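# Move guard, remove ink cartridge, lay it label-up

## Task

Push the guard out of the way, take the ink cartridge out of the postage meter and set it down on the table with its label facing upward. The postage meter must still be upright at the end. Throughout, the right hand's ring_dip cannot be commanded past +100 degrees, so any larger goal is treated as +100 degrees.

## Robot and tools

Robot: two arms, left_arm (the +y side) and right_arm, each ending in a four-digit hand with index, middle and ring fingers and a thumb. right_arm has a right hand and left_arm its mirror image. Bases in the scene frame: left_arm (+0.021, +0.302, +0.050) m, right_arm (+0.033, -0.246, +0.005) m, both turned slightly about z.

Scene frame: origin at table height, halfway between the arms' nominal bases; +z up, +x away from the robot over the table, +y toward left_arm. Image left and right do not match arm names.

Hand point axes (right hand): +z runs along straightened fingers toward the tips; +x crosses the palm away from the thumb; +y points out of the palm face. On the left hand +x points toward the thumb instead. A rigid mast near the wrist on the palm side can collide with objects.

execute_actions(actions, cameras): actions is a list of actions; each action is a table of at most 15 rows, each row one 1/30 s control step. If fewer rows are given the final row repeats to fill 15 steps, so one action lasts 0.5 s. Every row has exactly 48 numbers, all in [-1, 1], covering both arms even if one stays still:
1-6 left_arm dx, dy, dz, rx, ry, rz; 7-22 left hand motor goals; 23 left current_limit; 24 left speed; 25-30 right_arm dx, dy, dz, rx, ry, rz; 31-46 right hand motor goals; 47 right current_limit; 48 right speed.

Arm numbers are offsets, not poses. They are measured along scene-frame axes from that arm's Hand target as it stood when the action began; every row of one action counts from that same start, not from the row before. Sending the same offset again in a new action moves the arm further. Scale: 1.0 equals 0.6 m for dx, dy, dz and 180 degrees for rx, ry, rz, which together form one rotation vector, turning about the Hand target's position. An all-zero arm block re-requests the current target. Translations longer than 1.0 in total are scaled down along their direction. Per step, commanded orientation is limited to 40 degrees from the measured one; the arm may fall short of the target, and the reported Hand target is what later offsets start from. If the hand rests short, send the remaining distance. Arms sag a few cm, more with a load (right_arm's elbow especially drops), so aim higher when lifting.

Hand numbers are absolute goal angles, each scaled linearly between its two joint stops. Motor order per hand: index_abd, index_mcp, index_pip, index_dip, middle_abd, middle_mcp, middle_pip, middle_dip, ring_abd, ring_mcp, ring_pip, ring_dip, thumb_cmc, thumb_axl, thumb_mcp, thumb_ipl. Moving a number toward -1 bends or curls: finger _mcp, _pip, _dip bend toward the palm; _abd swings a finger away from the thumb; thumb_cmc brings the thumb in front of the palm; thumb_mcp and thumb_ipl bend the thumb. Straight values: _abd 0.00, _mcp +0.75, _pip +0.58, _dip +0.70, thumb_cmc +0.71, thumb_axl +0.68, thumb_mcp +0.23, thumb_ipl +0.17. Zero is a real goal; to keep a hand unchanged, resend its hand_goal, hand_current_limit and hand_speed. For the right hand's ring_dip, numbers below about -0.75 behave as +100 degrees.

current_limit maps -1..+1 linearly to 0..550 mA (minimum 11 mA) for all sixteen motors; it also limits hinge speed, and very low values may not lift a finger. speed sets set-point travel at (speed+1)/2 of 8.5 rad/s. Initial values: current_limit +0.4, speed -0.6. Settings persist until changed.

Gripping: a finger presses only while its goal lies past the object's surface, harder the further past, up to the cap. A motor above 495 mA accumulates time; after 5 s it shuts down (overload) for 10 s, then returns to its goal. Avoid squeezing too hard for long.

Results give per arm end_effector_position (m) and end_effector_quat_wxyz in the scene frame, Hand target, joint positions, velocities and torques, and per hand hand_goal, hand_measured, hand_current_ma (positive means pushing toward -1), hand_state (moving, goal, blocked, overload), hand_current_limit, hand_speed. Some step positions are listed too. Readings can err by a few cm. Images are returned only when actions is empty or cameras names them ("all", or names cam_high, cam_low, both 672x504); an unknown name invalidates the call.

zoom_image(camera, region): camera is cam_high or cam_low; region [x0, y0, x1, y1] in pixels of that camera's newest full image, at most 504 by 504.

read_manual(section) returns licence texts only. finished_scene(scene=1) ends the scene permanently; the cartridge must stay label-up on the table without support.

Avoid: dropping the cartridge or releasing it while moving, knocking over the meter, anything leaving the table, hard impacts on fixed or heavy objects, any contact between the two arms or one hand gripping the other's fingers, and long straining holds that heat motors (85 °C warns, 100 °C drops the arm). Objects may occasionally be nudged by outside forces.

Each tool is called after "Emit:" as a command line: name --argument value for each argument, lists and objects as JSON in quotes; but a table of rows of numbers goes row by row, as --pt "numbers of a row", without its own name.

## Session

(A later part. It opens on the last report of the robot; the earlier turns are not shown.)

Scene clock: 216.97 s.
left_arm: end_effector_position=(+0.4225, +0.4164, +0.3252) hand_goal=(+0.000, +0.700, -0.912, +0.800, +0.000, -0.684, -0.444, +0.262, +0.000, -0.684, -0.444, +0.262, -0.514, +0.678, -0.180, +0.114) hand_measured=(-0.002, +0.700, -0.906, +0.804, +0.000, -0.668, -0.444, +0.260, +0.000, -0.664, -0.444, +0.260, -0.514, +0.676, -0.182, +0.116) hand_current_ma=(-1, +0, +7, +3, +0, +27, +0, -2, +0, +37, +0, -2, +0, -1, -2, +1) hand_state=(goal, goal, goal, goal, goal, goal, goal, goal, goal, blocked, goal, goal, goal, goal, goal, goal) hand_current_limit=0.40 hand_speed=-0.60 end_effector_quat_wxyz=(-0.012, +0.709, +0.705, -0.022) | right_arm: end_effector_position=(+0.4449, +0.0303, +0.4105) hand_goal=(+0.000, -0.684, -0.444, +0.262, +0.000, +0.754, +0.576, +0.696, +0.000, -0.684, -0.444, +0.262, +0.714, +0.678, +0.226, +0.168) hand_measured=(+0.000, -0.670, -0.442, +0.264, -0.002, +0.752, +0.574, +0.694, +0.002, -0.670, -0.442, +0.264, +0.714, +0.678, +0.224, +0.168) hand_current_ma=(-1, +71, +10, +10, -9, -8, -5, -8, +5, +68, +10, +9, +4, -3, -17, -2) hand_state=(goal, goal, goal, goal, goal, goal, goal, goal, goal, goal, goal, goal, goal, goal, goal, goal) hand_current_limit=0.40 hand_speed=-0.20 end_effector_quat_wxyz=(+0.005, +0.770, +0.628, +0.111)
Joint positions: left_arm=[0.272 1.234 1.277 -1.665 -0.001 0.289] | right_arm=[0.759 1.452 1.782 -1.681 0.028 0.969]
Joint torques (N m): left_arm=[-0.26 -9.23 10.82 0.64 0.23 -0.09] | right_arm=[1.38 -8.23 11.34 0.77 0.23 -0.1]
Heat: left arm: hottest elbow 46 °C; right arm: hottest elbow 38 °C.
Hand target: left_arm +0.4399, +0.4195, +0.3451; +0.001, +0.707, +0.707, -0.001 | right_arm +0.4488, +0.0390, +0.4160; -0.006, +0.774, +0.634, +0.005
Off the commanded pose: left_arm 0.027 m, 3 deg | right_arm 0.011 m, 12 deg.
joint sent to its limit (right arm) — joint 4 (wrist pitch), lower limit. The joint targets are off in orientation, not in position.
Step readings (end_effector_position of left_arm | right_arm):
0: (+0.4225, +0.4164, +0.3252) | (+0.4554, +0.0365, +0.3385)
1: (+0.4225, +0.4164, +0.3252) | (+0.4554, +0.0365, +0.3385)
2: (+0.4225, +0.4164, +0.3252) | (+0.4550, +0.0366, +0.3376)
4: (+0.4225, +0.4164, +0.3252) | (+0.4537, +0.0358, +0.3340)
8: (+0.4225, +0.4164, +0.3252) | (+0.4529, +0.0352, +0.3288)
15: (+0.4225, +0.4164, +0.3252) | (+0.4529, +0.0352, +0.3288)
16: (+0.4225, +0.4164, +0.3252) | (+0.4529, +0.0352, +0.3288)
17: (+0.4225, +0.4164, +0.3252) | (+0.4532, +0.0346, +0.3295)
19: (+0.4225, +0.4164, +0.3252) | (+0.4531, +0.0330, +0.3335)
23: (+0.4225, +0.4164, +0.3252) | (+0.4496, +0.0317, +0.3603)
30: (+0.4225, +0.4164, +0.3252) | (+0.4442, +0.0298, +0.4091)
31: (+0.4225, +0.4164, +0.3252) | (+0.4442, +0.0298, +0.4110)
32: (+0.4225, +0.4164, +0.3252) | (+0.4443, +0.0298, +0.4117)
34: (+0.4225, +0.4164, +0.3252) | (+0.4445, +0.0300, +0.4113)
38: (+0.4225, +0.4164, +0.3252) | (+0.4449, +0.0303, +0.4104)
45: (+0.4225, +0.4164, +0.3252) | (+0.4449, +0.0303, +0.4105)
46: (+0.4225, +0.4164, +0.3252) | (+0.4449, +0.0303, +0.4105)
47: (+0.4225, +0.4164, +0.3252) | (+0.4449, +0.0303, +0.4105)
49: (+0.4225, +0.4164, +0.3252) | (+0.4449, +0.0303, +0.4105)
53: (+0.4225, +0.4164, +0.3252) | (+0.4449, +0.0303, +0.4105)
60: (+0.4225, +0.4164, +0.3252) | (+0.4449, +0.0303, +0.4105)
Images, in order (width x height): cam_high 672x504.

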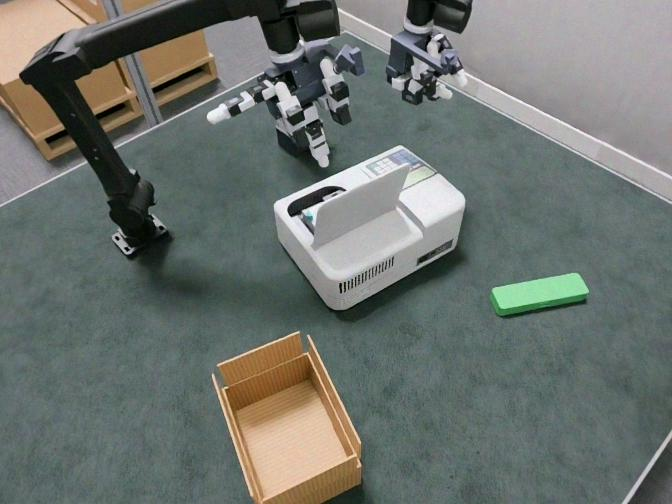

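Emit:
execute_actions --actions '[[[0,0,0,0,0,0,0,0.7,-0.912,0.8,0,-0.685,-0.445,0.261,0,-0.685,-0.445,0.261,-0.514,0.678,-0.18,0.114,0.4,-0.6,0,0,-0.12,0,0,0,0,-0.685,-0.445,0.261,0,0.754,0.576,0.696,0,-0.685,-0.445,0.261,0.714,0.678,0.226,0.168,0.4,-0.4]],[[0,0,0,0,0,0,0,0.7,-0.912,0.8,0,-0.685,-0.445,0.261,0,-0.685,-0.445,0.261,-0.514,0.678,-0.18,0.114,0.4,-0.6,0,0,-0.11,0,0,0,0,-0.685,-0.445,0.261,0,0.754,0.576,0.696,0,-0.685,-0.445,0.261,0.714,0.678,0.226,0.168,0.4,-0.4]]]' --cameras '["cam_high"]'

Emit:
zoom_image --camera "cam_high" --region '[290, 150, 370, 230]'

Scene clock: 218.63 s.
left_arm: end_effector_position=(+0.4225, +0.4164, +0.3252) hand_goal=(+0.000, +0.700, -0.912, +0.800, +0.000, -0.684, -0.444, +0.262, +0.000, -0.684, -0.444, +0.262, -0.514, +0.678, -0.180, +0.114) hand_measured=(-0.002, +0.700, -0.906, +0.804, +0.000, -0.668, -0.444, +0.260, +0.000, -0.664, -0.444, +0.260, -0.514, +0.676, -0.182, +0.116) hand_current_ma=(-1, +0, +7, +3, +0, +27, +0, -2, +0, +37, +0, -2, +0, -1, -2, +1) hand_state=(goal, goal, goal, goal, goal, goal, goal, goal, goal, blocked, goal, goal, goal, goal, goal, goal) hand_current_limit=0.40 hand_speed=-0.60 end_effector_quat_wxyz=(-0.012, +0.709, +0.705, -0.022) | right_arm: end_effector_position=(+0.4432, +0.0375, +0.2800) hand_goal=(+0.000, -0.684, -0.444, +0.262, +0.000, +0.754, +0.576, +0.696, +0.000, -0.684, -0.444, +0.262, +0.714, +0.678, +0.226, +0.168) hand_measured=(+0.000, -0.670, -0.442, +0.264, -0.002, +0.752, +0.574, +0.694, +0.002, -0.670, -0.442, +0.264, +0.714, +0.678, +0.224, +0.168) hand_current_ma=(-1, +68, +10, +10, -9, -8, -5, -8, +5, +68, +10, +9, +4, -3, -17, -2) hand_state=(goal, goal, goal, goal, goal, goal, goal, goal, goal, goal, goal, goal, goal, goal, goal, goal) hand_current_limit=0.40 hand_speed=-0.40 end_effector_quat_wxyz=(-0.005, +0.774, +0.633, +0.002)
Joint positions: left_arm=[0.272 1.234 1.277 -1.665 -0.001 0.289] | right_arm=[0.759 1.543 1.575 -1.598 -0.009 0.969]
Joint torques (N m): left_arm=[-0.09 -9.29 10.86 0.65 0.23 -0.09] | right_arm=[0.32 -10.64 9.13 0.83 0.04 -0.08]
Heat: left arm: hottest elbow 46 °C; right arm: hottest elbow 38 °C.
Hand target: left_arm +0.4399, +0.4195, +0.3451; +0.001, +0.707, +0.707, -0.001 | right_arm +0.4488, +0.0391, +0.2780; -0.006, +0.774, +0.634, +0.005
Off the commanded pose: left_arm 0.027 m, 3 deg | right_arm 0.006 m, 0 deg.
Step readings (end_effector_position of left_arm | right_arm):
0: (+0.4225, +0.4164, +0.3252) | (+0.4449, +0.0303, +0.4105)
1: (+0.4225, +0.4164, +0.3252) | (+0.4449, +0.0303, +0.4105)
2: (+0.4225, +0.4164, +0.3252) | (+0.4449, +0.0309, +0.4093)
4: (+0.4225, +0.4164, +0.3252) | (+0.4437, +0.0319, +0.4031)
8: (+0.4225, +0.4164, +0.3252) | (+0.4424, +0.0330, +0.3751)
15: (+0.4225, +0.4164, +0.3252) | (+0.4474, +0.0386, +0.3433)
16: (+0.4225, +0.4164, +0.3252) | (+0.4473, +0.0386, +0.3426)
17: (+0.4225, +0.4164, +0.3252) | (+0.4470, +0.0387, +0.3400)
19: (+0.4225, +0.4164, +0.3252) | (+0.4453, +0.0382, +0.3297)
23: (+0.4225, +0.4164, +0.3252) | (+0.4407, +0.0349, +0.2969)
30: (+0.4225, +0.4164, +0.3252) | (+0.4429, +0.0372, +0.2800)
Images, in order (width x height): cam_high 672x504.

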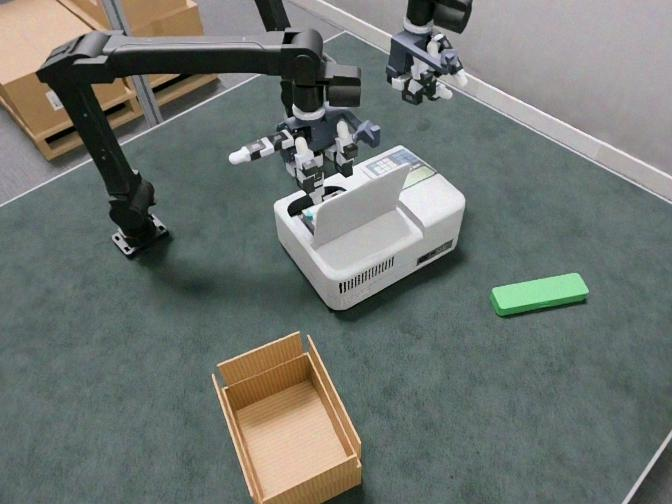

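Scaled by 6.300 from the camera's 672x504 image, which has a finer 960x720 frame.

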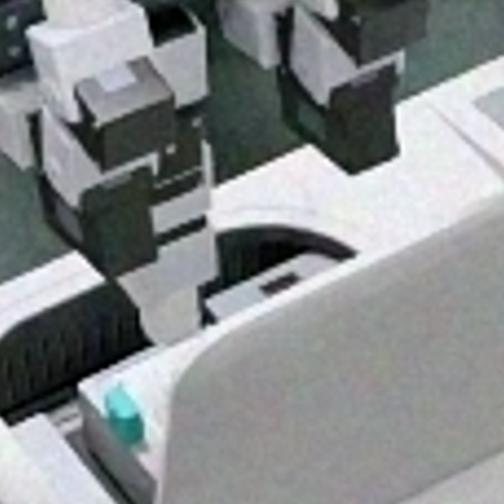

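Emit:
execute_actions --actions '[[[0,0,0,0,0,0,0,0.7,-0.912,0.8,0,-0.685,-0.445,0.261,0,-0.685,-0.445,0.261,-0.514,0.678,-0.18,0.114,0.4,-0.6,0.006,-0.004,-0.02,0,0,0,0,-0.685,-0.445,0.261,0,0.754,0.576,0.696,0,-0.685,-0.445,0.261,0.714,0.678,0.226,0.168,0.4,-0.4]],[[0,0,0,0,0,0,0,0.7,-0.912,0.8,0,-0.685,-0.445,0.261,0,-0.685,-0.445,0.261,-0.514,0.678,-0.18,0.114,0.4,-0.6,0,0,-0.022,0,0,0,0,-0.685,-0.445,0.261,0,0.754,0.576,0.696,0,-0.685,-0.445,0.261,0.714,0.678,0.226,0.168,0.4,-0.4]],[[0,0,0,0,0,0,0,0.7,-0.912,0.8,0,-0.685,-0.445,0.261,0,-0.685,-0.445,0.261,-0.514,0.678,-0.18,0.114,0.4,-0.6,0,-0.025,0,0,0,0,0,-0.685,-0.445,0.261,0,0.754,0.576,0.696,0,-0.685,-0.445,0.261,0.714,0.678,0.226,0.168,0.7,-0.4]]]' --cameras '["cam_high"]'

Emit:
zoom_image --camera "cam_high" --region '[290, 150, 370, 230]'

Scene clock: 220.87 s.
left_arm: end_effector_position=(+0.4225, +0.4164, +0.3252) hand_goal=(+0.000, +0.700, -0.912, +0.800, +0.000, -0.684, -0.444, +0.262, +0.000, -0.684, -0.444, +0.262, -0.514, +0.678, -0.180, +0.114) hand_measured=(-0.002, +0.700, -0.906, +0.804, +0.000, -0.668, -0.444, +0.260, +0.000, -0.664, -0.444, +0.260, -0.514, +0.676, -0.182, +0.116) hand_current_ma=(-1, +0, +7, +3, +0, +27, +0, -2, +0, +37, +0, -2, +0, -1, -2, +1) hand_state=(goal, goal, goal, goal, goal, goal, goal, goal, goal, blocked, goal, goal, goal, goal, goal, goal) hand_current_limit=0.40 hand_speed=-0.60 end_effector_quat_wxyz=(-0.012, +0.709, +0.705, -0.022) | right_arm: end_effector_position=(+0.4500, +0.0241, +0.2520) hand_goal=(+0.000, -0.684, -0.444, +0.262, +0.000, +0.754, +0.576, +0.696, +0.000, -0.684, -0.444, +0.262, +0.714, +0.678, +0.226, +0.168) hand_measured=(+0.000, -0.670, -0.442, +0.264, -0.008, +0.754, +0.578, +0.696, +0.002, -0.670, -0.442, +0.264, +0.714, +0.678, +0.222, +0.168) hand_current_ma=(-1, +68, +10, +10, -31, +1, +6, -1, +5, +68, +10, +9, +4, -3, -17, -2) hand_state=(goal, goal, goal, goal, goal, goal, goal, goal, goal, goal, goal, goal, goal, goal, goal, goal) hand_current_limit=0.70 hand_speed=-0.40 end_effector_quat_wxyz=(-0.006, +0.776, +0.630, +0.001)
Joint positions: left_arm=[0.272 1.234 1.277 -1.665 -0.001 0.289] | right_arm=[0.727 1.535 1.494 -1.526 -0.012 0.945]
Joint torques (N m): left_arm=[0.03 -9.17 10.86 0.64 0.22 -0.09] | right_arm=[0.26 -11.11 8.31 0.68 0.16 -0.16]
Heat: left arm: hottest elbow 46 °C; right arm: hottest elbow 38 °C.
Hand target: left_arm +0.4399, +0.4195, +0.3451; +0.001, +0.707, +0.707, -0.001 | right_arm +0.4523, +0.0218, +0.2528; -0.006, +0.773, +0.634, +0.005
Off the commanded pose: left_arm 0.027 m, 3 deg | right_arm 0.003 m, 1 deg.
Step readings (end_effector_position of left_arm | right_arm):
0: (+0.4225, +0.4164, +0.3252) | (+0.4432, +0.0375, +0.2800)
1: (+0.4225, +0.4164, +0.3252) | (+0.4433, +0.0375, +0.2800)
2: (+0.4225, +0.4164, +0.3252) | (+0.4436, +0.0379, +0.2800)
4: (+0.4225, +0.4164, +0.3252) | (+0.4452, +0.0381, +0.2784)
8: (+0.4225, +0.4164, +0.3252) | (+0.4462, +0.0370, +0.2734)
15: (+0.4225, +0.4164, +0.3252) | (+0.4470, +0.0359, +0.2719)
16: (+0.4225, +0.4164, +0.3252) | (+0.4471, +0.0358, +0.2717)
17: (+0.4225, +0.4164, +0.3252) | (+0.4474, +0.0360, +0.2710)
19: (+0.4225, +0.4164, +0.3252) | (+0.4480, +0.0366, +0.2681)
23: (+0.4225, +0.4164, +0.3252) | (+0.4468, +0.0354, +0.2601)
30: (+0.4225, +0.4164, +0.3252) | (+0.4470, +0.0357, +0.2586)
31: (+0.4225, +0.4164, +0.3252) | (+0.4471, +0.0357, +0.2586)
32: (+0.4225, +0.4164, +0.3252) | (+0.4474, +0.0351, +0.2580)
34: (+0.4225, +0.4164, +0.3252) | (+0.4479, +0.0330, +0.2555)
38: (+0.4225, +0.4164, +0.3252) | (+0.4489, +0.0271, +0.2521)
45: (+0.4225, +0.4164, +0.3252) | (+0.4499, +0.0239, +0.2520)
Images, in order (width x height): cam_high 672x504.

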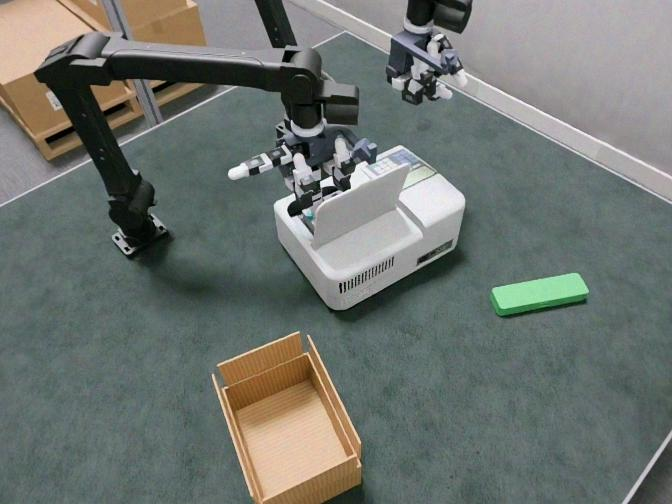

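Scaled by 6.300 from the camera's 672x504 image, which has a finer 960x720 frame.

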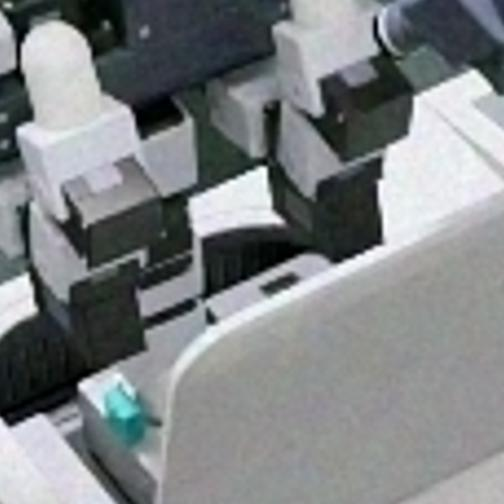

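Emit:
execute_actions --actions '[[[0,0,0,0,0,0,0,0.7,-0.912,0.8,0,-0.685,-0.445,0.261,0,-0.685,-0.445,0.261,-0.514,0.678,-0.18,0.114,0.4,-0.6,0,-0.025,0,0,0,0,0,-0.685,-0.445,0.261,0,0.754,0.576,0.696,0,-0.685,-0.445,0.261,0.714,0.678,0.226,0.168,0.8,-0.4]]]' --cameras '["cam_high"]'

Emit:
zoom_image --camera "cam_high" --region '[290, 150, 370, 230]'

Emit:
execute_actions --actions '[[[0,0,0,0,0,0,0,0.7,-0.912,0.8,0,-0.685,-0.445,0.261,0,-0.685,-0.445,0.261,-0.514,0.678,-0.18,0.114,0.4,-0.6,0,-0.025,0,0,0,0,0,-0.685,-0.445,0.261,0,0.754,0.576,0.696,0,-0.685,-0.445,0.261,0.714,0.678,0.226,0.168,0.8,-0.4]]]' --cameras '["cam_high"]'

Emit:
zoom_image --camera "cam_high" --region '[290, 150, 370, 230]'

Scene clock: 222.20 s.
left_arm: end_effector_position=(+0.4225, +0.4164, +0.3252) hand_goal=(+0.000, +0.700, -0.912, +0.800, +0.000, -0.684, -0.444, +0.262, +0.000, -0.684, -0.444, +0.262, -0.514, +0.678, -0.180, +0.114) hand_measured=(-0.002, +0.700, -0.906, +0.804, +0.000, -0.668, -0.444, +0.260, +0.000, -0.664, -0.444, +0.260, -0.514, +0.676, -0.182, +0.116) hand_current_ma=(-1, +0, +7, +3, +0, +27, +0, -2, +0, +37, +0, -2, +0, -1, -2, +1) hand_state=(goal, goal, goal, goal, goal, goal, goal, goal, goal, blocked, goal, goal, goal, goal, goal, goal) hand_current_limit=0.40 hand_speed=-0.60 end_effector_quat_wxyz=(-0.012, +0.709, +0.705, -0.022) | right_arm: end_effector_position=(+0.4502, +0.0147, +0.2543) hand_goal=(+0.000, -0.684, -0.444, +0.262, +0.000, +0.754, +0.576, +0.696, +0.000, -0.684, -0.444, +0.262, +0.714, +0.678, +0.226, +0.168) hand_measured=(+0.000, -0.670, -0.442, +0.264, -0.034, +0.758, +0.578, +0.696, +0.002, -0.670, -0.442, +0.264, +0.714, +0.678, +0.222, +0.168) hand_current_ma=(-1, +68, +10, +10, -135, +19, +8, -1, +5, +68, +10, +9, +4, -3, -17, -2) hand_state=(goal, goal, goal, goal, blocked, goal, goal, goal, goal, goal, goal, goal, goal, goal, goal, goal) hand_current_limit=0.80 hand_speed=-0.40 end_effector_quat_wxyz=(-0.009, +0.774, +0.633, +0.008)
Joint positions: left_arm=[0.272 1.234 1.277 -1.665 -0.001 0.289] | right_arm=[0.708 1.509 1.469 -1.515 -0.018 0.919]
Joint torques (N m): left_arm=[-0.03 -9.23 10.84 0.64 0.22 -0.09] | right_arm=[-0.44 -10.64 7.91 0.49 0.36 -0.15]
Heat: left arm: hottest elbow 46 °C; right arm: hottest elbow 38 °C.
Hand target: left_arm +0.4399, +0.4195, +0.3451; +0.001, +0.707, +0.707, -0.001 | right_arm +0.4524, +0.0069, +0.2527; -0.006, +0.773, +0.634, +0.005
Off the commanded pose: left_arm 0.027 m, 3 deg | right_arm 0.008 m, 0 deg.
Step readings (end_effector_position of left_arm | right_arm):
0: (+0.4225, +0.4164, +0.3252) | (+0.4500, +0.0241, +0.2520)
1: (+0.4225, +0.4164, +0.3252) | (+0.4500, +0.0239, +0.2519)
2: (+0.4225, +0.4164, +0.3252) | (+0.4502, +0.0233, +0.2515)
4: (+0.4225, +0.4164, +0.3252) | (+0.4499, +0.0214, +0.2517)
8: (+0.4225, +0.4164, +0.3252) | (+0.4493, +0.0161, +0.2532)
15: (+0.4225, +0.4164, +0.3252) | (+0.4501, +0.0145, +0.2543)
Images, in order (width x height): cam_high 672x504.

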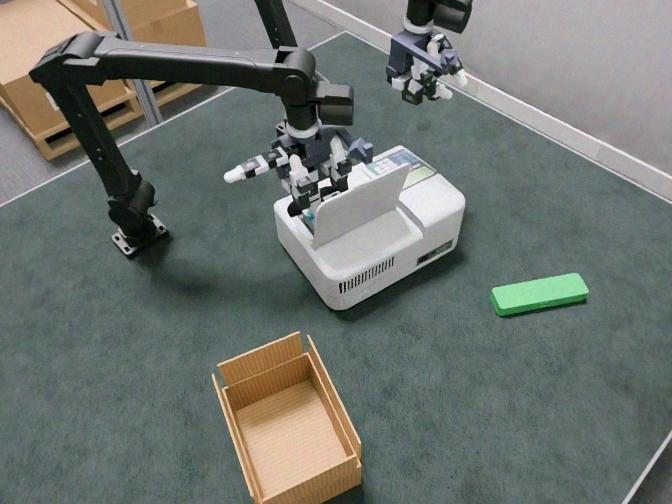

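Scaled by 6.300 from the camera's 672x504 image, which has a finer 960x720 frame.

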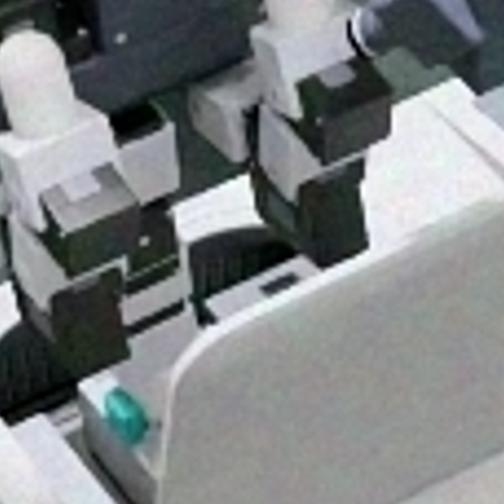

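Scene clock: 222.93 s.
left_arm: end_effector_position=(+0.4225, +0.4164, +0.3252) hand_goal=(+0.000, +0.700, -0.912, +0.800, +0.000, -0.684, -0.444, +0.262, +0.000, -0.684, -0.444, +0.262, -0.514, +0.678, -0.180, +0.114) hand_measured=(-0.002, +0.700, -0.906, +0.804, +0.000, -0.668, -0.444, +0.260, +0.000, -0.664, -0.444, +0.260, -0.514, +0.676, -0.182, +0.116) hand_current_ma=(-1, +0, +7, +3, +0, +27, +0, -2, +0, +37, +0, -2, +0, -1, -2, +1) hand_state=(goal, goal, goal, goal, goal, goal, goal, goal, goal, blocked, goal, goal, goal, goal, goal, goal) hand_current_limit=0.40 hand_speed=-0.60 end_effector_quat_wxyz=(-0.012, +0.709, +0.705, -0.022) | right_arm: end_effector_position=(+0.4506, +0.0088, +0.2537) hand_goal=(+0.000, -0.684, -0.444, +0.262, +0.000, +0.754, +0.576, +0.696, +0.000, -0.684, -0.444, +0.262, +0.714, +0.678, +0.226, +0.168) hand_measured=(+0.000, -0.670, -0.442, +0.264, -0.076, +0.762, +0.580, +0.696, +0.002, -0.670, -0.442, +0.264, +0.714, +0.678, +0.222, +0.168) hand_current_ma=(-1, +68, +10, +10, -316, +39, +19, +3, +5, +68, +10, +9, +4, -3, -17, -2) hand_state=(goal, goal, goal, goal, blocked, goal, goal, goal, goal, goal, goal, goal, goal, goal, goal, goal) hand_current_limit=0.80 hand_speed=-0.40 end_effector_quat_wxyz=(-0.015, +0.770, +0.638, +0.014)
Joint positions: left_arm=[0.272 1.234 1.277 -1.665 -0.001 0.289] | right_arm=[0.693 1.489 1.447 -1.5 -0.029 0.892]
Joint torques (N m): left_arm=[-0.09 -9.23 10.88 0.59 0.23 -0.11] | right_arm=[-1.38 -10.7 7.68 -0.03 0.77 -0.13]
Heat: left arm: hottest elbow 46 °C; right arm: hottest elbow 38 °C.
Hand target: left_arm +0.4399, +0.4195, +0.3451; +0.001, +0.707, +0.707, -0.001 | right_arm +0.4525, -0.0083, +0.2528; -0.006, +0.773, +0.634, +0.005
Off the commanded pose: left_arm 0.027 m, 3 deg | right_arm 0.017 m, 2 deg.
Step readings (end_effector_position of left_arm | right_arm):
0: (+0.4225, +0.4164, +0.3252) | (+0.4502, +0.0147, +0.2543)
1: (+0.4225, +0.4164, +0.3252) | (+0.4502, +0.0145, +0.2542)
2: (+0.4225, +0.4164, +0.3252) | (+0.4501, +0.0143, +0.2541)
4: (+0.4225, +0.4164, +0.3252) | (+0.4500, +0.0126, +0.2538)
8: (+0.4225, +0.4164, +0.3252) | (+0.4500, +0.0088, +0.2537)
15: (+0.4225, +0.4164, +0.3252) | (+0.4505, +0.0086, +0.2536)
Images, in order (width x height): cam_high 672x504.

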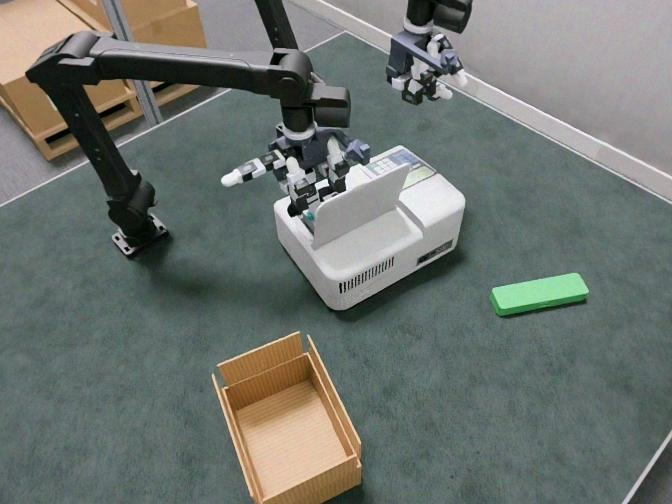

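Scaled by 6.300 from the camera's 672x504 image, which has a finer 960x720 frame.

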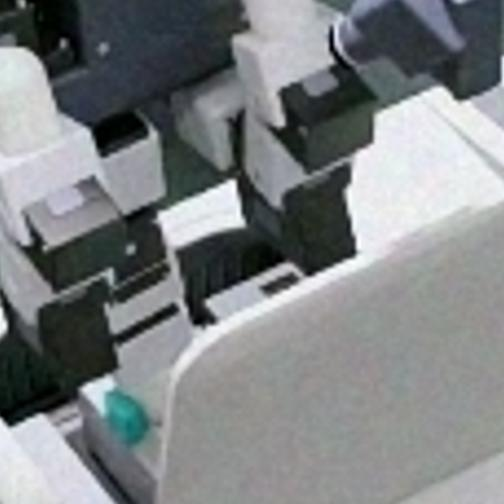

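Emit:
execute_actions --actions '[[[0,0,0,0,0,0,0,0.7,-0.912,0.8,0,-0.685,-0.445,0.261,0,-0.685,-0.445,0.261,-0.514,0.678,-0.18,0.114,0.4,-0.6,0,-0.03,0,0,0,0,0,-0.685,-0.445,0.261,0,0.754,0.576,0.696,0,-0.685,-0.445,0.261,0.714,0.678,0.226,0.168,0.8,-0.4]]]' --cameras '["cam_high"]'

Emit:
zoom_image --camera "cam_high" --region '[290, 150, 370, 230]'

Scene clock: 224.13 s.
left_arm: end_effector_position=(+0.4225, +0.4164, +0.3252) hand_goal=(+0.000, +0.700, -0.912, +0.800, +0.000, -0.684, -0.444, +0.262, +0.000, -0.684, -0.444, +0.262, -0.514, +0.678, -0.180, +0.114) hand_measured=(-0.002, +0.700, -0.906, +0.804, +0.000, -0.668, -0.444, +0.260, +0.000, -0.664, -0.444, +0.260, -0.514, +0.676, -0.182, +0.116) hand_current_ma=(-1, +0, +7, +3, +0, +27, +0, -2, +0, +37, +0, -2, +0, -1, -2, +1) hand_state=(goal, goal, goal, goal, goal, goal, goal, goal, goal, blocked, goal, goal, goal, goal, goal, goal) hand_current_limit=0.40 hand_speed=-0.60 end_effector_quat_wxyz=(-0.012, +0.709, +0.705, -0.022) | right_arm: end_effector_position=(+0.4507, -0.0059, +0.2544) hand_goal=(+0.000, -0.684, -0.444, +0.262, +0.000, +0.754, +0.576, +0.696, +0.000, -0.684, -0.444, +0.262, +0.714, +0.678, +0.226, +0.168) hand_measured=(+0.000, -0.670, -0.442, +0.264, -0.104, +0.770, +0.586, +0.700, +0.002, -0.670, -0.442, +0.264, +0.714, +0.678, +0.222, +0.168) hand_current_ma=(-1, +68, +10, +10, -439, +75, +42, +14, +5, +68, +10, +9, +4, -3, -17, -2) hand_state=(goal, goal, goal, goal, blocked, goal, goal, goal, goal, goal, goal, goal, goal, goal, goal, goal) hand_current_limit=0.80 hand_speed=-0.40 end_effector_quat_wxyz=(-0.018, +0.769, +0.639, +0.018)
Joint positions: left_arm=[0.272 1.234 1.277 -1.665 -0.001 0.289] | right_arm=[0.664 1.46 1.418 -1.494 -0.036 0.859]
Joint torques (N m): left_arm=[-0.03 -9.29 10.86 0.66 0.22 -0.1] | right_arm=[-1.67 -10.46 7.51 -0.2 1.05 -0.16]
Heat: left arm: hottest elbow 46 °C; right arm: hottest elbow 38 °C.
Hand target: left_arm +0.4399, +0.4195, +0.3451; +0.001, +0.707, +0.707, -0.001 | right_arm +0.4525, -0.0262, +0.2528; -0.006, +0.773, +0.634, +0.005
Off the commanded pose: left_arm 0.027 m, 3 deg | right_arm 0.020 m, 2 deg.
Step readings (end_effector_position of left_arm | right_arm):
0: (+0.4225, +0.4164, +0.3252) | (+0.4506, +0.0088, +0.2537)
1: (+0.4225, +0.4164, +0.3252) | (+0.4505, +0.0088, +0.2537)
2: (+0.4225, +0.4164, +0.3252) | (+0.4506, +0.0083, +0.2534)
4: (+0.4225, +0.4164, +0.3252) | (+0.4502, +0.0060, +0.2535)
8: (+0.4225, +0.4164, +0.3252) | (+0.4497, -0.0036, +0.2544)
15: (+0.4225, +0.4164, +0.3252) | (+0.4506, -0.0062, +0.2544)
Images, in order (width x height): cam_high 672x504.

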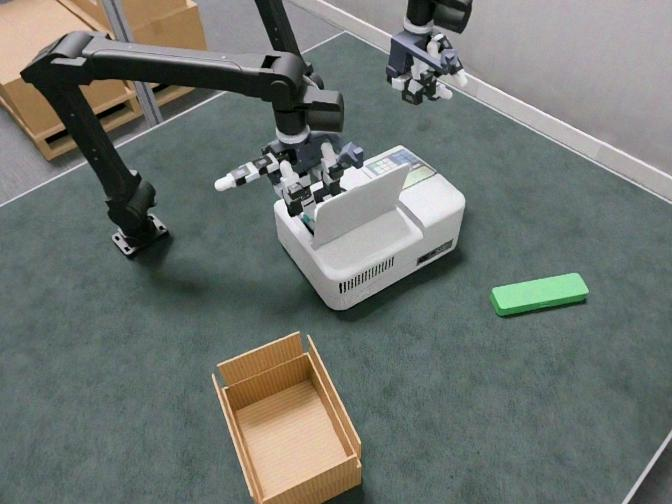

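Scaled by 6.300 from the camera's 672x504 image, which has a finer 960x720 frame.

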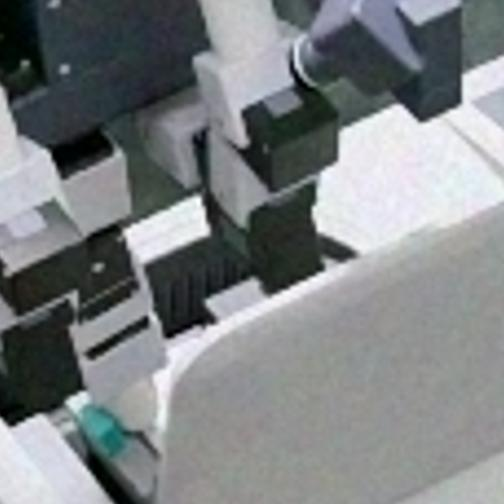

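Emit:
execute_actions --actions '[[[0,0,0,0,0,0,0,0.7,-0.912,0.8,0,-0.685,-0.445,0.261,0,-0.685,-0.445,0.261,-0.514,0.678,-0.18,0.114,0.4,-0.6,0,-0.02,0,0,0,0,0,-0.685,-0.445,0.261,0,0.754,0.576,0.696,0,-0.685,-0.445,0.261,0.714,0.678,0.226,0.168,0.8,-0.4]]]' --cameras '["cam_high"]'

Emit:
zoom_image --camera "cam_high" --region '[290, 150, 370, 230]'

Scene clock: 225.47 s.
left_arm: end_effector_position=(+0.4225, +0.4164, +0.3252) hand_goal=(+0.000, +0.700, -0.912, +0.800, +0.000, -0.684, -0.444, +0.262, +0.000, -0.684, -0.444, +0.262, -0.514, +0.678, -0.180, +0.114) hand_measured=(-0.002, +0.700, -0.906, +0.804, +0.000, -0.668, -0.444, +0.260, +0.000, -0.664, -0.444, +0.260, -0.514, +0.676, -0.182, +0.116) hand_current_ma=(-1, +0, +7, +3, +0, +27, +0, -2, +0, +37, +0, -2, +0, -1, -2, +1) hand_state=(goal, goal, goal, goal, goal, goal, goal, goal, goal, blocked, goal, goal, goal, goal, goal, goal) hand_current_limit=0.40 hand_speed=-0.60 end_effector_quat_wxyz=(-0.012, +0.709, +0.705, -0.022) | right_arm: end_effector_position=(+0.4514, -0.0170, +0.2564) hand_goal=(+0.000, -0.684, -0.444, +0.262, +0.000, +0.754, +0.576, +0.696, +0.000, -0.684, -0.444, +0.262, +0.714, +0.678, +0.226, +0.168) hand_measured=(+0.000, -0.670, -0.442, +0.264, -0.112, +0.772, +0.586, +0.700, +0.002, -0.670, -0.442, +0.264, +0.714, +0.678, +0.222, +0.168) hand_current_ma=(-1, +68, +10, +10, -472, +84, +48, +18, +5, +68, +10, +9, +4, -3, -17, -2) hand_state=(goal, goal, goal, goal, blocked, goal, goal, goal, goal, goal, goal, goal, goal, goal, goal, goal) hand_current_limit=0.80 hand_speed=-0.40 end_effector_quat_wxyz=(-0.018, +0.768, +0.639, +0.021)
Joint positions: left_arm=[0.272 1.234 1.277 -1.665 -0.001 0.289] | right_arm=[0.642 1.439 1.4 -1.491 -0.038 0.836]
Joint torques (N m): left_arm=[-0.15 -9.05 10.85 0.68 0.23 -0.1] | right_arm=[-1.67 -9.99 7.45 -0.27 1.12 -0.15]
Heat: left arm: hottest elbow 46 °C; right arm: hottest elbow 37 °C.
Hand target: left_arm +0.4399, +0.4195, +0.3451; +0.001, +0.707, +0.707, -0.001 | right_arm +0.4525, -0.0383, +0.2528; -0.006, +0.773, +0.634, +0.005
Off the commanded pose: left_arm 0.027 m, 3 deg | right_arm 0.022 m, 2 deg.
Step readings (end_effector_position of left_arm | right_arm):
0: (+0.4225, +0.4164, +0.3252) | (+0.4507, -0.0059, +0.2544)
1: (+0.4225, +0.4164, +0.3252) | (+0.4506, -0.0059, +0.2544)
2: (+0.4225, +0.4164, +0.3252) | (+0.4506, -0.0061, +0.2543)
4: (+0.4225, +0.4164, +0.3252) | (+0.4504, -0.0078, +0.2541)
8: (+0.4225, +0.4164, +0.3252) | (+0.4503, -0.0140, +0.2548)
15: (+0.4225, +0.4164, +0.3252) | (+0.4514, -0.0172, +0.2564)
Images, in order (width x height): cam_high 672x504.

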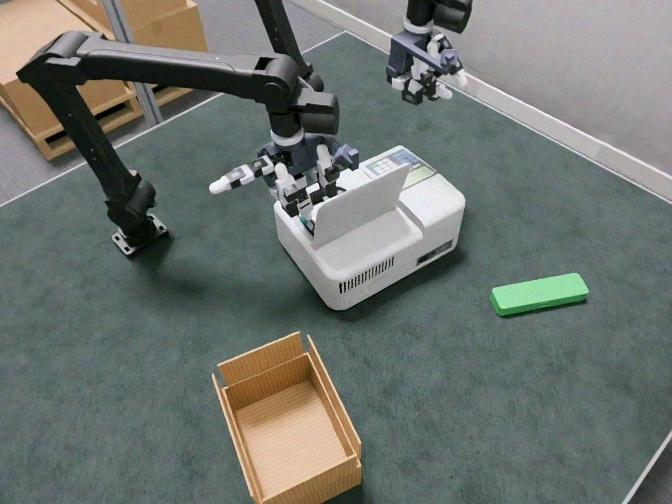

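Scaled by 6.300 from the camera's 672x504 image, which has a finer 960x720 frame.

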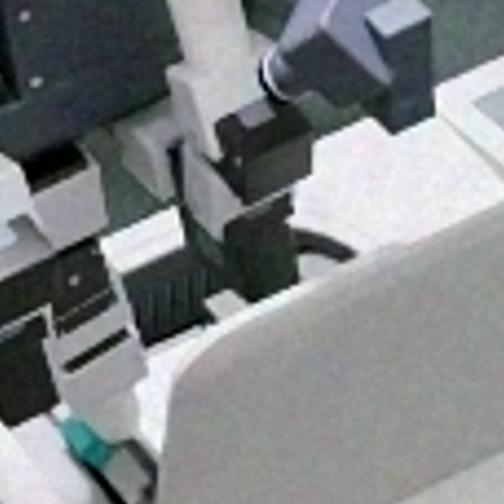

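Emit:
execute_actions --actions '[[[0,0,0,0,0,0,0,0.7,-0.912,0.8,0,-0.685,-0.445,0.261,0,-0.685,-0.445,0.261,-0.514,0.678,-0.18,0.114,0.4,-0.6,0,0.04,0,0,0,0,0,-0.685,-0.445,0.261,0,0.754,0.576,0.696,0,-0.685,-0.445,0.261,0.714,0.678,0.226,0.168,0.4,-0.4]],[[0,0,0,0,0,0,0,0.7,-0.912,0.8,0,-0.685,-0.445,0.261,0,-0.685,-0.445,0.261,-0.514,0.678,-0.18,0.114,0.4,-0.6,-0.01,0,0.18,0,0,0,0,-0.685,-0.445,0.261,0,0.754,0.576,0.696,0,-0.685,-0.445,0.261,0.714,0.678,0.226,0.168,0.4,-0.4]]]' --cameras '["cam_high"]'

Emit:
zoom_image --camera "cam_high" --region '[285, 170, 365, 250]'

Scene clock: 227.30 s.
left_arm: end_effector_position=(+0.4225, +0.4164, +0.3252) hand_goal=(+0.000, +0.700, -0.912, +0.800, +0.000, -0.684, -0.444, +0.262, +0.000, -0.684, -0.444, +0.262, -0.514, +0.678, -0.180, +0.114) hand_measured=(-0.002, +0.700, -0.906, +0.804, +0.000, -0.668, -0.444, +0.260, +0.000, -0.664, -0.444, +0.260, -0.514, +0.676, -0.182, +0.116) hand_current_ma=(-1, +0, +7, +3, +0, +27, +0, -2, +0, +37, +0, -2, +0, -1, -2, +1) hand_state=(goal, goal, goal, goal, goal, goal, goal, goal, goal, blocked, goal, goal, goal, goal, goal, goal) hand_current_limit=0.40 hand_speed=-0.60 end_effector_quat_wxyz=(-0.012, +0.709, +0.705, -0.022) | right_arm: end_effector_position=(+0.4433, -0.0204, +0.3528) hand_goal=(+0.000, -0.684, -0.444, +0.262, +0.000, +0.754, +0.576, +0.696, +0.000, -0.684, -0.444, +0.262, +0.714, +0.678, +0.226, +0.168) hand_measured=(+0.000, -0.670, -0.442, +0.264, -0.004, +0.754, +0.578, +0.698, +0.002, -0.670, -0.442, +0.264, +0.714, +0.678, +0.222, +0.168) hand_current_ma=(-1, +68, +10, +10, -12, +1, +9, +10, +5, +68, +10, +9, +4, -3, -20, -2) hand_state=(goal, goal, goal, goal, goal, goal, goal, goal, goal, goal, goal, goal, goal, goal, goal, goal) hand_current_limit=0.40 hand_speed=-0.40 end_effector_quat_wxyz=(+0.002, +0.769, +0.637, +0.047)
Joint positions: left_arm=[0.272 1.234 1.277 -1.665 -0.001 0.289] | right_arm=[0.664 1.403 1.602 -1.676 0.003 0.862]
Joint torques (N m): left_arm=[0.09 -9.11 10.8 0.66 0.23 -0.1] | right_arm=[1.49 -7.88 11.69 0.29 0.24 0.14]
Heat: left arm: hottest elbow 46 °C; right arm: hottest elbow 37 °C.
Hand target: left_arm +0.4399, +0.4195, +0.3451; +0.001, +0.707, +0.707, -0.001 | right_arm +0.4464, -0.0143, +0.3608; -0.006, +0.773, +0.634, +0.005
Off the commanded pose: left_arm 0.027 m, 3 deg | right_arm 0.011 m, 5 deg.
joint sent to its limit (right arm) — joint 4 (wrist pitch), lower limit. The joint targets are off in orientation, not in position.
Step readings (end_effector_position of left_arm | right_arm):
0: (+0.4225, +0.4164, +0.3252) | (+0.4515, -0.0170, +0.2564)
1: (+0.4225, +0.4164, +0.3252) | (+0.4515, -0.0170, +0.2564)
2: (+0.4225, +0.4164, +0.3252) | (+0.4515, -0.0170, +0.2564)
4: (+0.4225, +0.4164, +0.3252) | (+0.4512, -0.0165, +0.2565)
8: (+0.4225, +0.4164, +0.3252) | (+0.4498, -0.0141, +0.2573)
15: (+0.4225, +0.4164, +0.3252) | (+0.4491, -0.0134, +0.2574)
16: (+0.4225, +0.4164, +0.3252) | (+0.4491, -0.0134, +0.2578)
17: (+0.4225, +0.4164, +0.3252) | (+0.4482, -0.0138, +0.2611)
19: (+0.4225, +0.4164, +0.3252) | (+0.4460, -0.0156, +0.2744)
23: (+0.4225, +0.4164, +0.3252) | (+0.4451, -0.0193, +0.3185)
30: (+0.4225, +0.4164, +0.3252) | (+0.4438, -0.0204, +0.3534)
Images, in order (width x height): cam_high 672x504.

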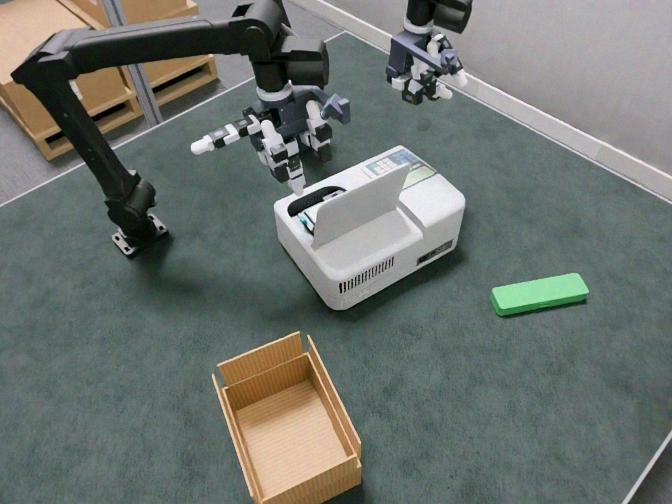

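Scaled by 6.300 from the camera's 672x504 image, which has a finer 960x720 frame.

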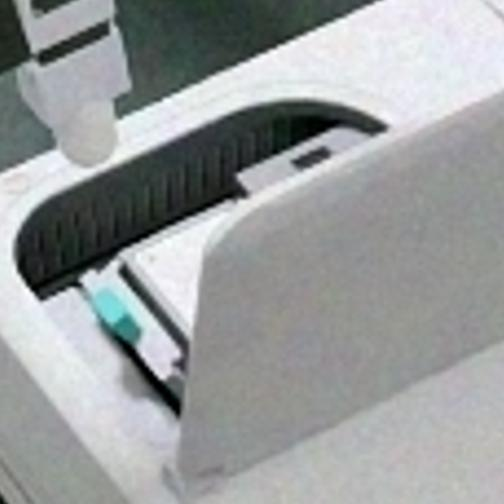

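Emit:
zoom_image --camera "cam_high" --region '[285, 200, 325, 240]'

Emit:
zoom_image --camera "cam_high" --region '[285, 180, 345, 240]'

Scaled by 12.600 from the camera's 672x504 image, which has a finer 960x720 frame.

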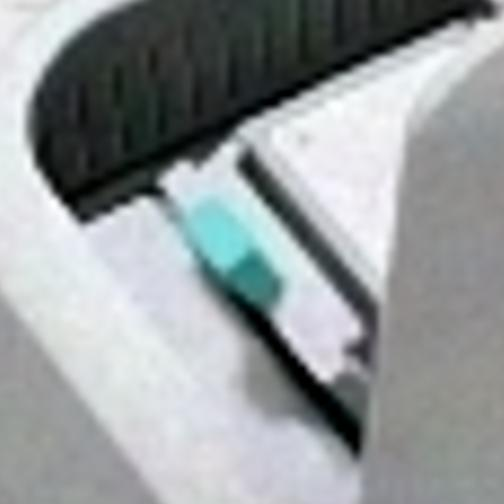

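Scaled by 8.400 from the camera's 672x504 image, which has a finer 960x720 frame.

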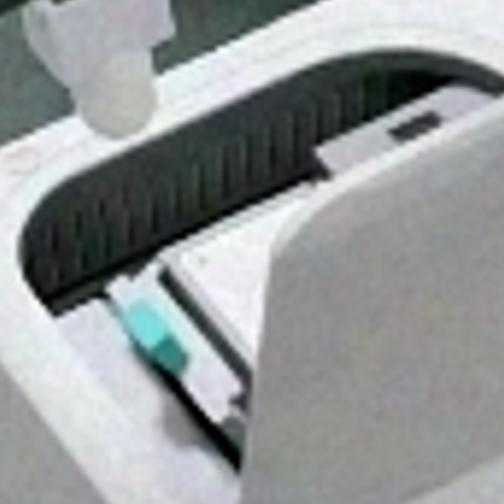

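Emit:
execute_actions --actions '[[[0,0,0,0,0,0,0,0.7,-0.912,0.8,0,-0.685,-0.445,0.261,0,-0.685,-0.445,0.261,-0.514,0.678,-0.18,0.114,0.4,-0.6,-0.01,0.1,0,0,0,0,0,-0.685,-0.445,0.261,0,0.754,0.576,0.696,0,-0.685,-0.445,0.261,0.714,0.678,0.226,0.168,0.4,-0.4]],[[0,0,0,0,0,0,0,0.7,-0.912,0.8,0,-0.685,-0.445,0.261,0,-0.685,-0.445,0.261,-0.514,0.678,-0.18,0.114,0.4,-0.6,0,0,-0.15,0,0,0,0,-0.685,-0.445,0.261,0,0.754,0.576,0.696,0,-0.685,-0.445,0.261,0.714,0.678,0.226,0.168,0.4,-0.4]],[[0,0,0,0,0,0,0,0.7,-0.912,0.8,0,-0.685,-0.445,0.261,0,-0.685,-0.445,0.261,-0.514,0.678,-0.18,0.114,0.4,-0.6,0,0,-0.04,0,0,0,0,-0.685,-0.445,0.261,0,0.754,0.576,0.696,0,-0.685,-0.445,0.261,0.714,0.678,0.226,0.168,0.4,-0.4]]]' --cameras '["cam_high"]'

Emit:
zoom_image --camera "cam_high" --region '[285, 180, 345, 240]'

Scene clock: 232.33 s.
left_arm: end_effector_position=(+0.4225, +0.4164, +0.3252) hand_goal=(+0.000, +0.700, -0.912, +0.800, +0.000, -0.684, -0.444, +0.262, +0.000, -0.684, -0.444, +0.262, -0.514, +0.678, -0.180, +0.114) hand_measured=(-0.002, +0.700, -0.906, +0.804, +0.000, -0.668, -0.444, +0.260, +0.000, -0.664, -0.444, +0.260, -0.514, +0.676, -0.182, +0.116) hand_current_ma=(-1, +0, +7, +3, +0, +27, +0, -2, +0, +37, +0, -2, +0, -1, -2, +1) hand_state=(goal, goal, goal, goal, goal, goal, goal, goal, goal, blocked, goal, goal, goal, goal, goal, goal) hand_current_limit=0.40 hand_speed=-0.60 end_effector_quat_wxyz=(-0.012, +0.709, +0.705, -0.022) | right_arm: end_effector_position=(+0.4367, +0.0482, +0.2521) hand_goal=(+0.000, -0.684, -0.444, +0.262, +0.000, +0.754, +0.576, +0.696, +0.000, -0.684, -0.444, +0.262, +0.714, +0.678, +0.226, +0.168) hand_measured=(+0.000, -0.670, -0.442, +0.264, +0.002, +0.754, +0.578, +0.698, +0.002, -0.670, -0.442, +0.264, +0.714, +0.678, +0.222, +0.168) hand_current_ma=(-1, +65, +10, +10, +6, +1, +7, +8, +5, +65, +10, +9, +4, -3, -20, -2) hand_state=(goal, goal, goal, goal, goal, goal, goal, goal, goal, goal, goal, goal, goal, goal, goal, goal) hand_current_limit=0.40 hand_speed=-0.40 end_effector_quat_wxyz=(-0.005, +0.766, +0.643, +0.006)
Joint positions: left_arm=[0.272 1.234 1.277 -1.665 -0.001 0.289] | right_arm=[0.783 1.541 1.5 -1.517 -0.009 0.968]
Joint torques (N m): left_arm=[0.03 -9.17 10.86 0.62 0.23 -0.1] | right_arm=[0.03 -10.58 8.43 0.9 0.05 0.16]
Heat: left arm: hottest elbow 47 °C; right arm: hottest elbow 38 °C.
Hand target: left_arm +0.4399, +0.4195, +0.3451; +0.001, +0.707, +0.707, -0.001 | right_arm +0.4404, +0.0458, +0.2467; -0.006, +0.773, +0.634, +0.005
Off the commanded pose: left_arm 0.027 m, 3 deg | right_arm 0.007 m, 1 deg.
Step readings (end_effector_position of left_arm | right_arm):
0: (+0.4225, +0.4164, +0.3252) | (+0.4432, -0.0204, +0.3528)
1: (+0.4225, +0.4164, +0.3252) | (+0.4431, -0.0202, +0.3526)
2: (+0.4225, +0.4164, +0.3252) | (+0.4428, -0.0191, +0.3530)
4: (+0.4225, +0.4164, +0.3252) | (+0.4412, -0.0078, +0.3553)
8: (+0.4225, +0.4164, +0.3252) | (+0.4345, +0.0290, +0.3550)
15: (+0.4225, +0.4164, +0.3252) | (+0.4309, +0.0439, +0.3444)
16: (+0.4225, +0.4164, +0.3252) | (+0.4311, +0.0435, +0.3444)
17: (+0.4225, +0.4164, +0.3252) | (+0.4317, +0.0434, +0.3436)
19: (+0.4225, +0.4164, +0.3252) | (+0.4337, +0.0453, +0.3355)
23: (+0.4225, +0.4164, +0.3252) | (+0.4315, +0.0430, +0.2998)
30: (+0.4225, +0.4164, +0.3252) | (+0.4346, +0.0463, +0.2704)
31: (+0.4225, +0.4164, +0.3252) | (+0.4349, +0.0466, +0.2705)
32: (+0.4225, +0.4164, +0.3252) | (+0.4356, +0.0473, +0.2700)
34: (+0.4225, +0.4164, +0.3252) | (+0.4375, +0.0489, +0.2666)
38: (+0.4225, +0.4164, +0.3252) | (+0.4360, +0.0474, +0.2538)
45: (+0.4225, +0.4164, +0.3252) | (+0.4365, +0.0480, +0.2521)
Images, in order (width x height): cam_high 672x504.

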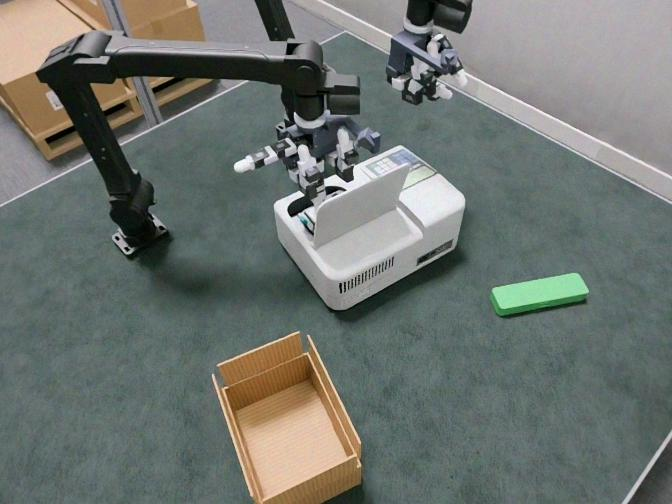

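Scaled by 8.400 from the camera's 672x504 image, which has a finer 960x720 frame.

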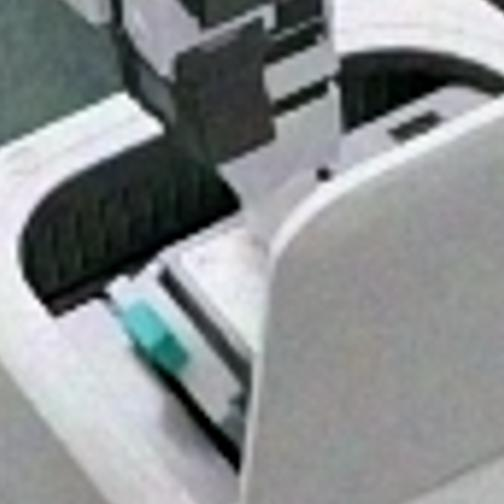

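Emit:
execute_actions --actions '[[[0,0,0,0,0,0,0,0.7,-0.912,0.8,0,-0.685,-0.445,0.261,0,-0.685,-0.445,0.261,-0.514,0.678,-0.18,0.114,0.4,-0.6,0,0,-0.03,0,0,0,0,-0.685,-0.445,0.261,0,0.754,0.576,0.696,0,-0.685,-0.445,0.261,0.714,0.678,0.226,0.168,0.8,-0.4]],[[0,0,0,0,0,0,0,0.7,-0.912,0.8,0,-0.685,-0.445,0.261,0,-0.685,-0.445,0.261,-0.514,0.678,-0.18,0.114,0.4,-0.6,0.05,0,-0.01,0,0,0,0,-0.685,-0.445,0.261,0,0.754,0.576,0.696,0,-0.685,-0.445,0.261,0.714,0.678,0.226,0.168,0.8,-0.4]]]' --cameras '["cam_high"]'

Emit:
zoom_image --camera "cam_high" --region '[285, 180, 345, 240]'

Scene clock: 234.07 s.
left_arm: end_effector_position=(+0.4225, +0.4164, +0.3252) hand_goal=(+0.000, +0.700, -0.912, +0.800, +0.000, -0.684, -0.444, +0.262, +0.000, -0.684, -0.444, +0.262, -0.514, +0.678, -0.180, +0.114) hand_measured=(-0.002, +0.700, -0.906, +0.804, +0.000, -0.668, -0.444, +0.260, +0.000, -0.664, -0.444, +0.260, -0.514, +0.676, -0.182, +0.116) hand_current_ma=(-1, +0, +7, +3, +0, +27, +0, -2, +0, +37, +0, -2, +0, -1, -2, +1) hand_state=(goal, goal, goal, goal, goal, goal, goal, goal, goal, blocked, goal, goal, goal, goal, goal, goal) hand_current_limit=0.40 hand_speed=-0.60 end_effector_quat_wxyz=(-0.012, +0.709, +0.705, -0.022) | right_arm: end_effector_position=(+0.4532, +0.0394, +0.2492) hand_goal=(+0.000, -0.684, -0.444, +0.262, +0.000, +0.754, +0.576, +0.696, +0.000, -0.684, -0.444, +0.262, +0.714, +0.678, +0.226, +0.168) hand_measured=(+0.000, -0.670, -0.442, +0.264, +0.020, +0.816, +0.622, +0.718, +0.002, -0.670, -0.442, +0.264, +0.714, +0.678, +0.222, +0.168) hand_current_ma=(-1, +65, +10, +10, +83, +318, +212, +97, +5, +65, +10, +9, +4, -3, -20, -2) hand_state=(goal, goal, goal, goal, blocked, blocked, blocked, blocked, goal, goal, goal, goal, goal, goal, goal, goal) hand_current_limit=0.80 hand_speed=-0.40 end_effector_quat_wxyz=(-0.011, +0.774, +0.632, +0.021)
Joint positions: left_arm=[0.272 1.234 1.277 -1.665 -0.001 0.289] | right_arm=[0.743 1.542 1.492 -1.477 -0.02 0.956]
Joint torques (N m): left_arm=[-0.03 -9.29 10.84 0.64 0.22 -0.1] | right_arm=[-0.15 -6.59 9.51 1.46 0.43 -0.17]
Heat: left arm: hottest elbow 47 °C; right arm: hottest elbow 38 °C.
Hand target: left_arm +0.4399, +0.4195, +0.3451; +0.001, +0.707, +0.707, -0.001 | right_arm +0.4704, +0.0458, +0.2229; -0.006, +0.773, +0.634, +0.006
Off the commanded pose: left_arm 0.027 m, 3 deg | right_arm 0.032 m, 2 deg.
Step readings (end_effector_position of left_arm | right_arm):
0: (+0.4225, +0.4164, +0.3252) | (+0.4367, +0.0482, +0.2521)
1: (+0.4225, +0.4164, +0.3252) | (+0.4368, +0.0483, +0.2521)
2: (+0.4225, +0.4164, +0.3252) | (+0.4370, +0.0485, +0.2513)
4: (+0.4225, +0.4164, +0.3252) | (+0.4375, +0.0487, +0.2510)
8: (+0.4225, +0.4164, +0.3252) | (+0.4371, +0.0481, +0.2511)
15: (+0.4225, +0.4164, +0.3252) | (+0.4372, +0.0482, +0.2509)
16: (+0.4225, +0.4164, +0.3252) | (+0.4373, +0.0480, +0.2509)
17: (+0.4225, +0.4164, +0.3252) | (+0.4382, +0.0471, +0.2510)
19: (+0.4225, +0.4164, +0.3252) | (+0.4406, +0.0448, +0.2505)
23: (+0.4225, +0.4164, +0.3252) | (+0.4487, +0.0400, +0.2495)
30: (+0.4225, +0.4164, +0.3252) | (+0.4532, +0.0393, +0.2492)
Images, in order (width x height): cam_high 672x504.

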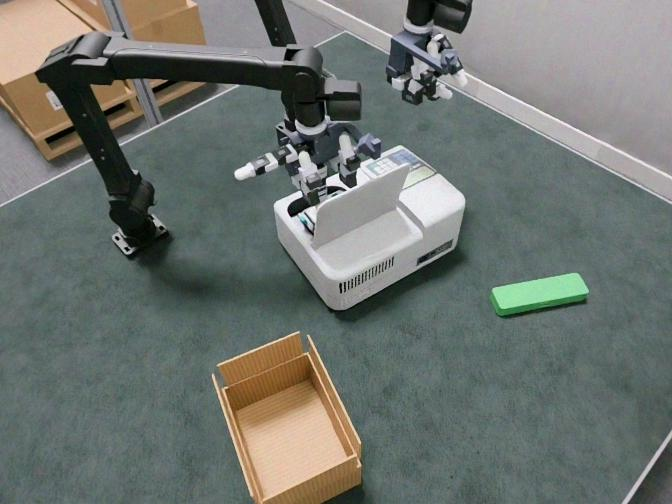

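Scaled by 8.400 from the camera's 672x504 image, which has a finer 960x720 frame.

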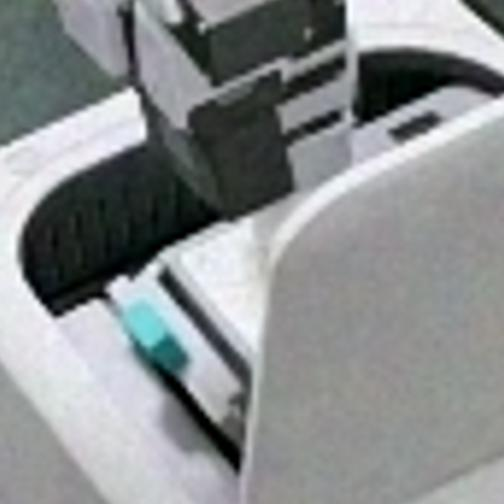

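Emit:
execute_actions --actions '[[[0,0,0,0,0,0,0,0.7,-0.912,0.8,0,-0.685,-0.445,0.261,0,-0.685,-0.445,0.261,-0.514,0.678,-0.18,0.114,0.4,-0.6,0.03,0,-0.01,0,0,0,0,-0.685,-0.445,0.261,0,0.754,0.576,0.696,0,-0.685,-0.445,0.261,0.714,0.678,0.226,0.168,0.8,-0.4]]]' --cameras '["cam_high"]'

Emit:
zoom_image --camera "cam_high" --region '[285, 180, 345, 240]'

Scene clock: 235.13 s.
left_arm: end_effector_position=(+0.4225, +0.4164, +0.3252) hand_goal=(+0.000, +0.700, -0.912, +0.800, +0.000, -0.684, -0.444, +0.262, +0.000, -0.684, -0.444, +0.262, -0.514, +0.678, -0.180, +0.114) hand_measured=(-0.002, +0.700, -0.906, +0.804, +0.000, -0.668, -0.444, +0.260, +0.000, -0.664, -0.444, +0.260, -0.514, +0.676, -0.182, +0.116) hand_current_ma=(-1, +0, +7, +3, +0, +27, +0, -2, +0, +37, +0, -2, +0, -1, -2, +1) hand_state=(goal, goal, goal, goal, goal, goal, goal, goal, goal, blocked, goal, goal, goal, goal, goal, goal) hand_current_limit=0.40 hand_speed=-0.60 end_effector_quat_wxyz=(-0.012, +0.709, +0.705, -0.022) | right_arm: end_effector_position=(+0.4686, +0.0391, +0.2465) hand_goal=(+0.000, -0.684, -0.444, +0.262, +0.000, +0.754, +0.576, +0.696, +0.000, -0.684, -0.444, +0.262, +0.714, +0.678, +0.226, +0.168) hand_measured=(+0.000, -0.670, -0.442, +0.264, +0.042, +0.878, +0.646, +0.730, +0.002, -0.670, -0.442, +0.264, +0.714, +0.678, +0.222, +0.168) hand_current_ma=(-1, +65, +10, +10, +172, +495, +337, +156, +5, +65, +10, +9, +4, -3, -20, -2) hand_state=(goal, goal, goal, goal, blocked, blocked, blocked, blocked, goal, goal, goal, goal, goal, goal, goal, goal) hand_current_limit=0.80 hand_speed=-0.40 end_effector_quat_wxyz=(-0.012, +0.774, +0.633, +0.021)
Joint positions: left_arm=[0.272 1.234 1.277 -1.665 -0.001 0.289] | right_arm=[0.72 1.571 1.519 -1.477 -0.022 0.931]
Joint torques (N m): left_arm=[-0.09 -9.23 10.86 0.62 0.23 -0.1] | right_arm=[-0.38 -6.18 9.47 1.76 0.52 -0.14]
Heat: left arm: hottest elbow 47 °C; right arm: hottest elbow 38 °C.
Hand target: left_arm +0.4399, +0.4195, +0.3451; +0.001, +0.707, +0.707, -0.001 | right_arm +0.4885, +0.0457, +0.2167; -0.006, +0.773, +0.634, +0.005
Off the commanded pose: left_arm 0.027 m, 3 deg | right_arm 0.036 m, 2 deg.
Step readings (end_effector_position of left_arm | right_arm):
0: (+0.4225, +0.4164, +0.3252) | (+0.4532, +0.0394, +0.2492)
1: (+0.4225, +0.4164, +0.3252) | (+0.4534, +0.0395, +0.2492)
2: (+0.4225, +0.4164, +0.3252) | (+0.4538, +0.0398, +0.2491)
4: (+0.4225, +0.4164, +0.3252) | (+0.4569, +0.0404, +0.2486)
8: (+0.4225, +0.4164, +0.3252) | (+0.4646, +0.0395, +0.2473)
15: (+0.4225, +0.4164, +0.3252) | (+0.4685, +0.0389, +0.2467)
Images, in order (width x height): cam_high 672x504.

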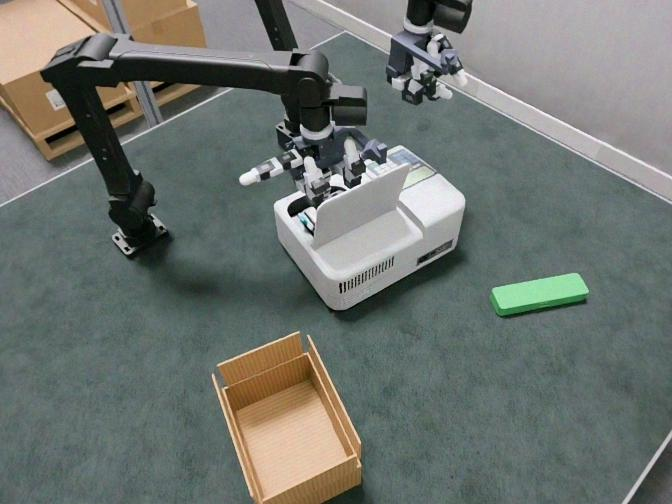

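Scaled by 8.400 from the camera's 672x504 image, which has a finer 960x720 frame.

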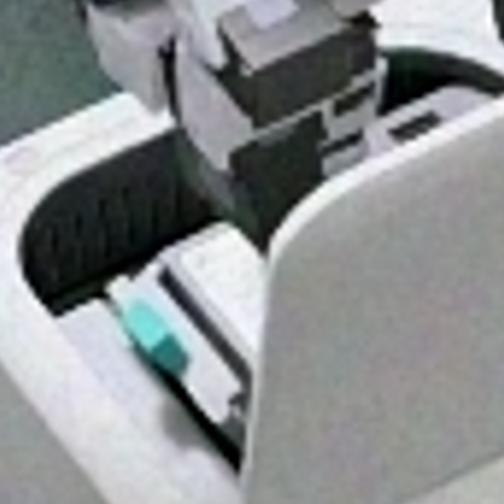

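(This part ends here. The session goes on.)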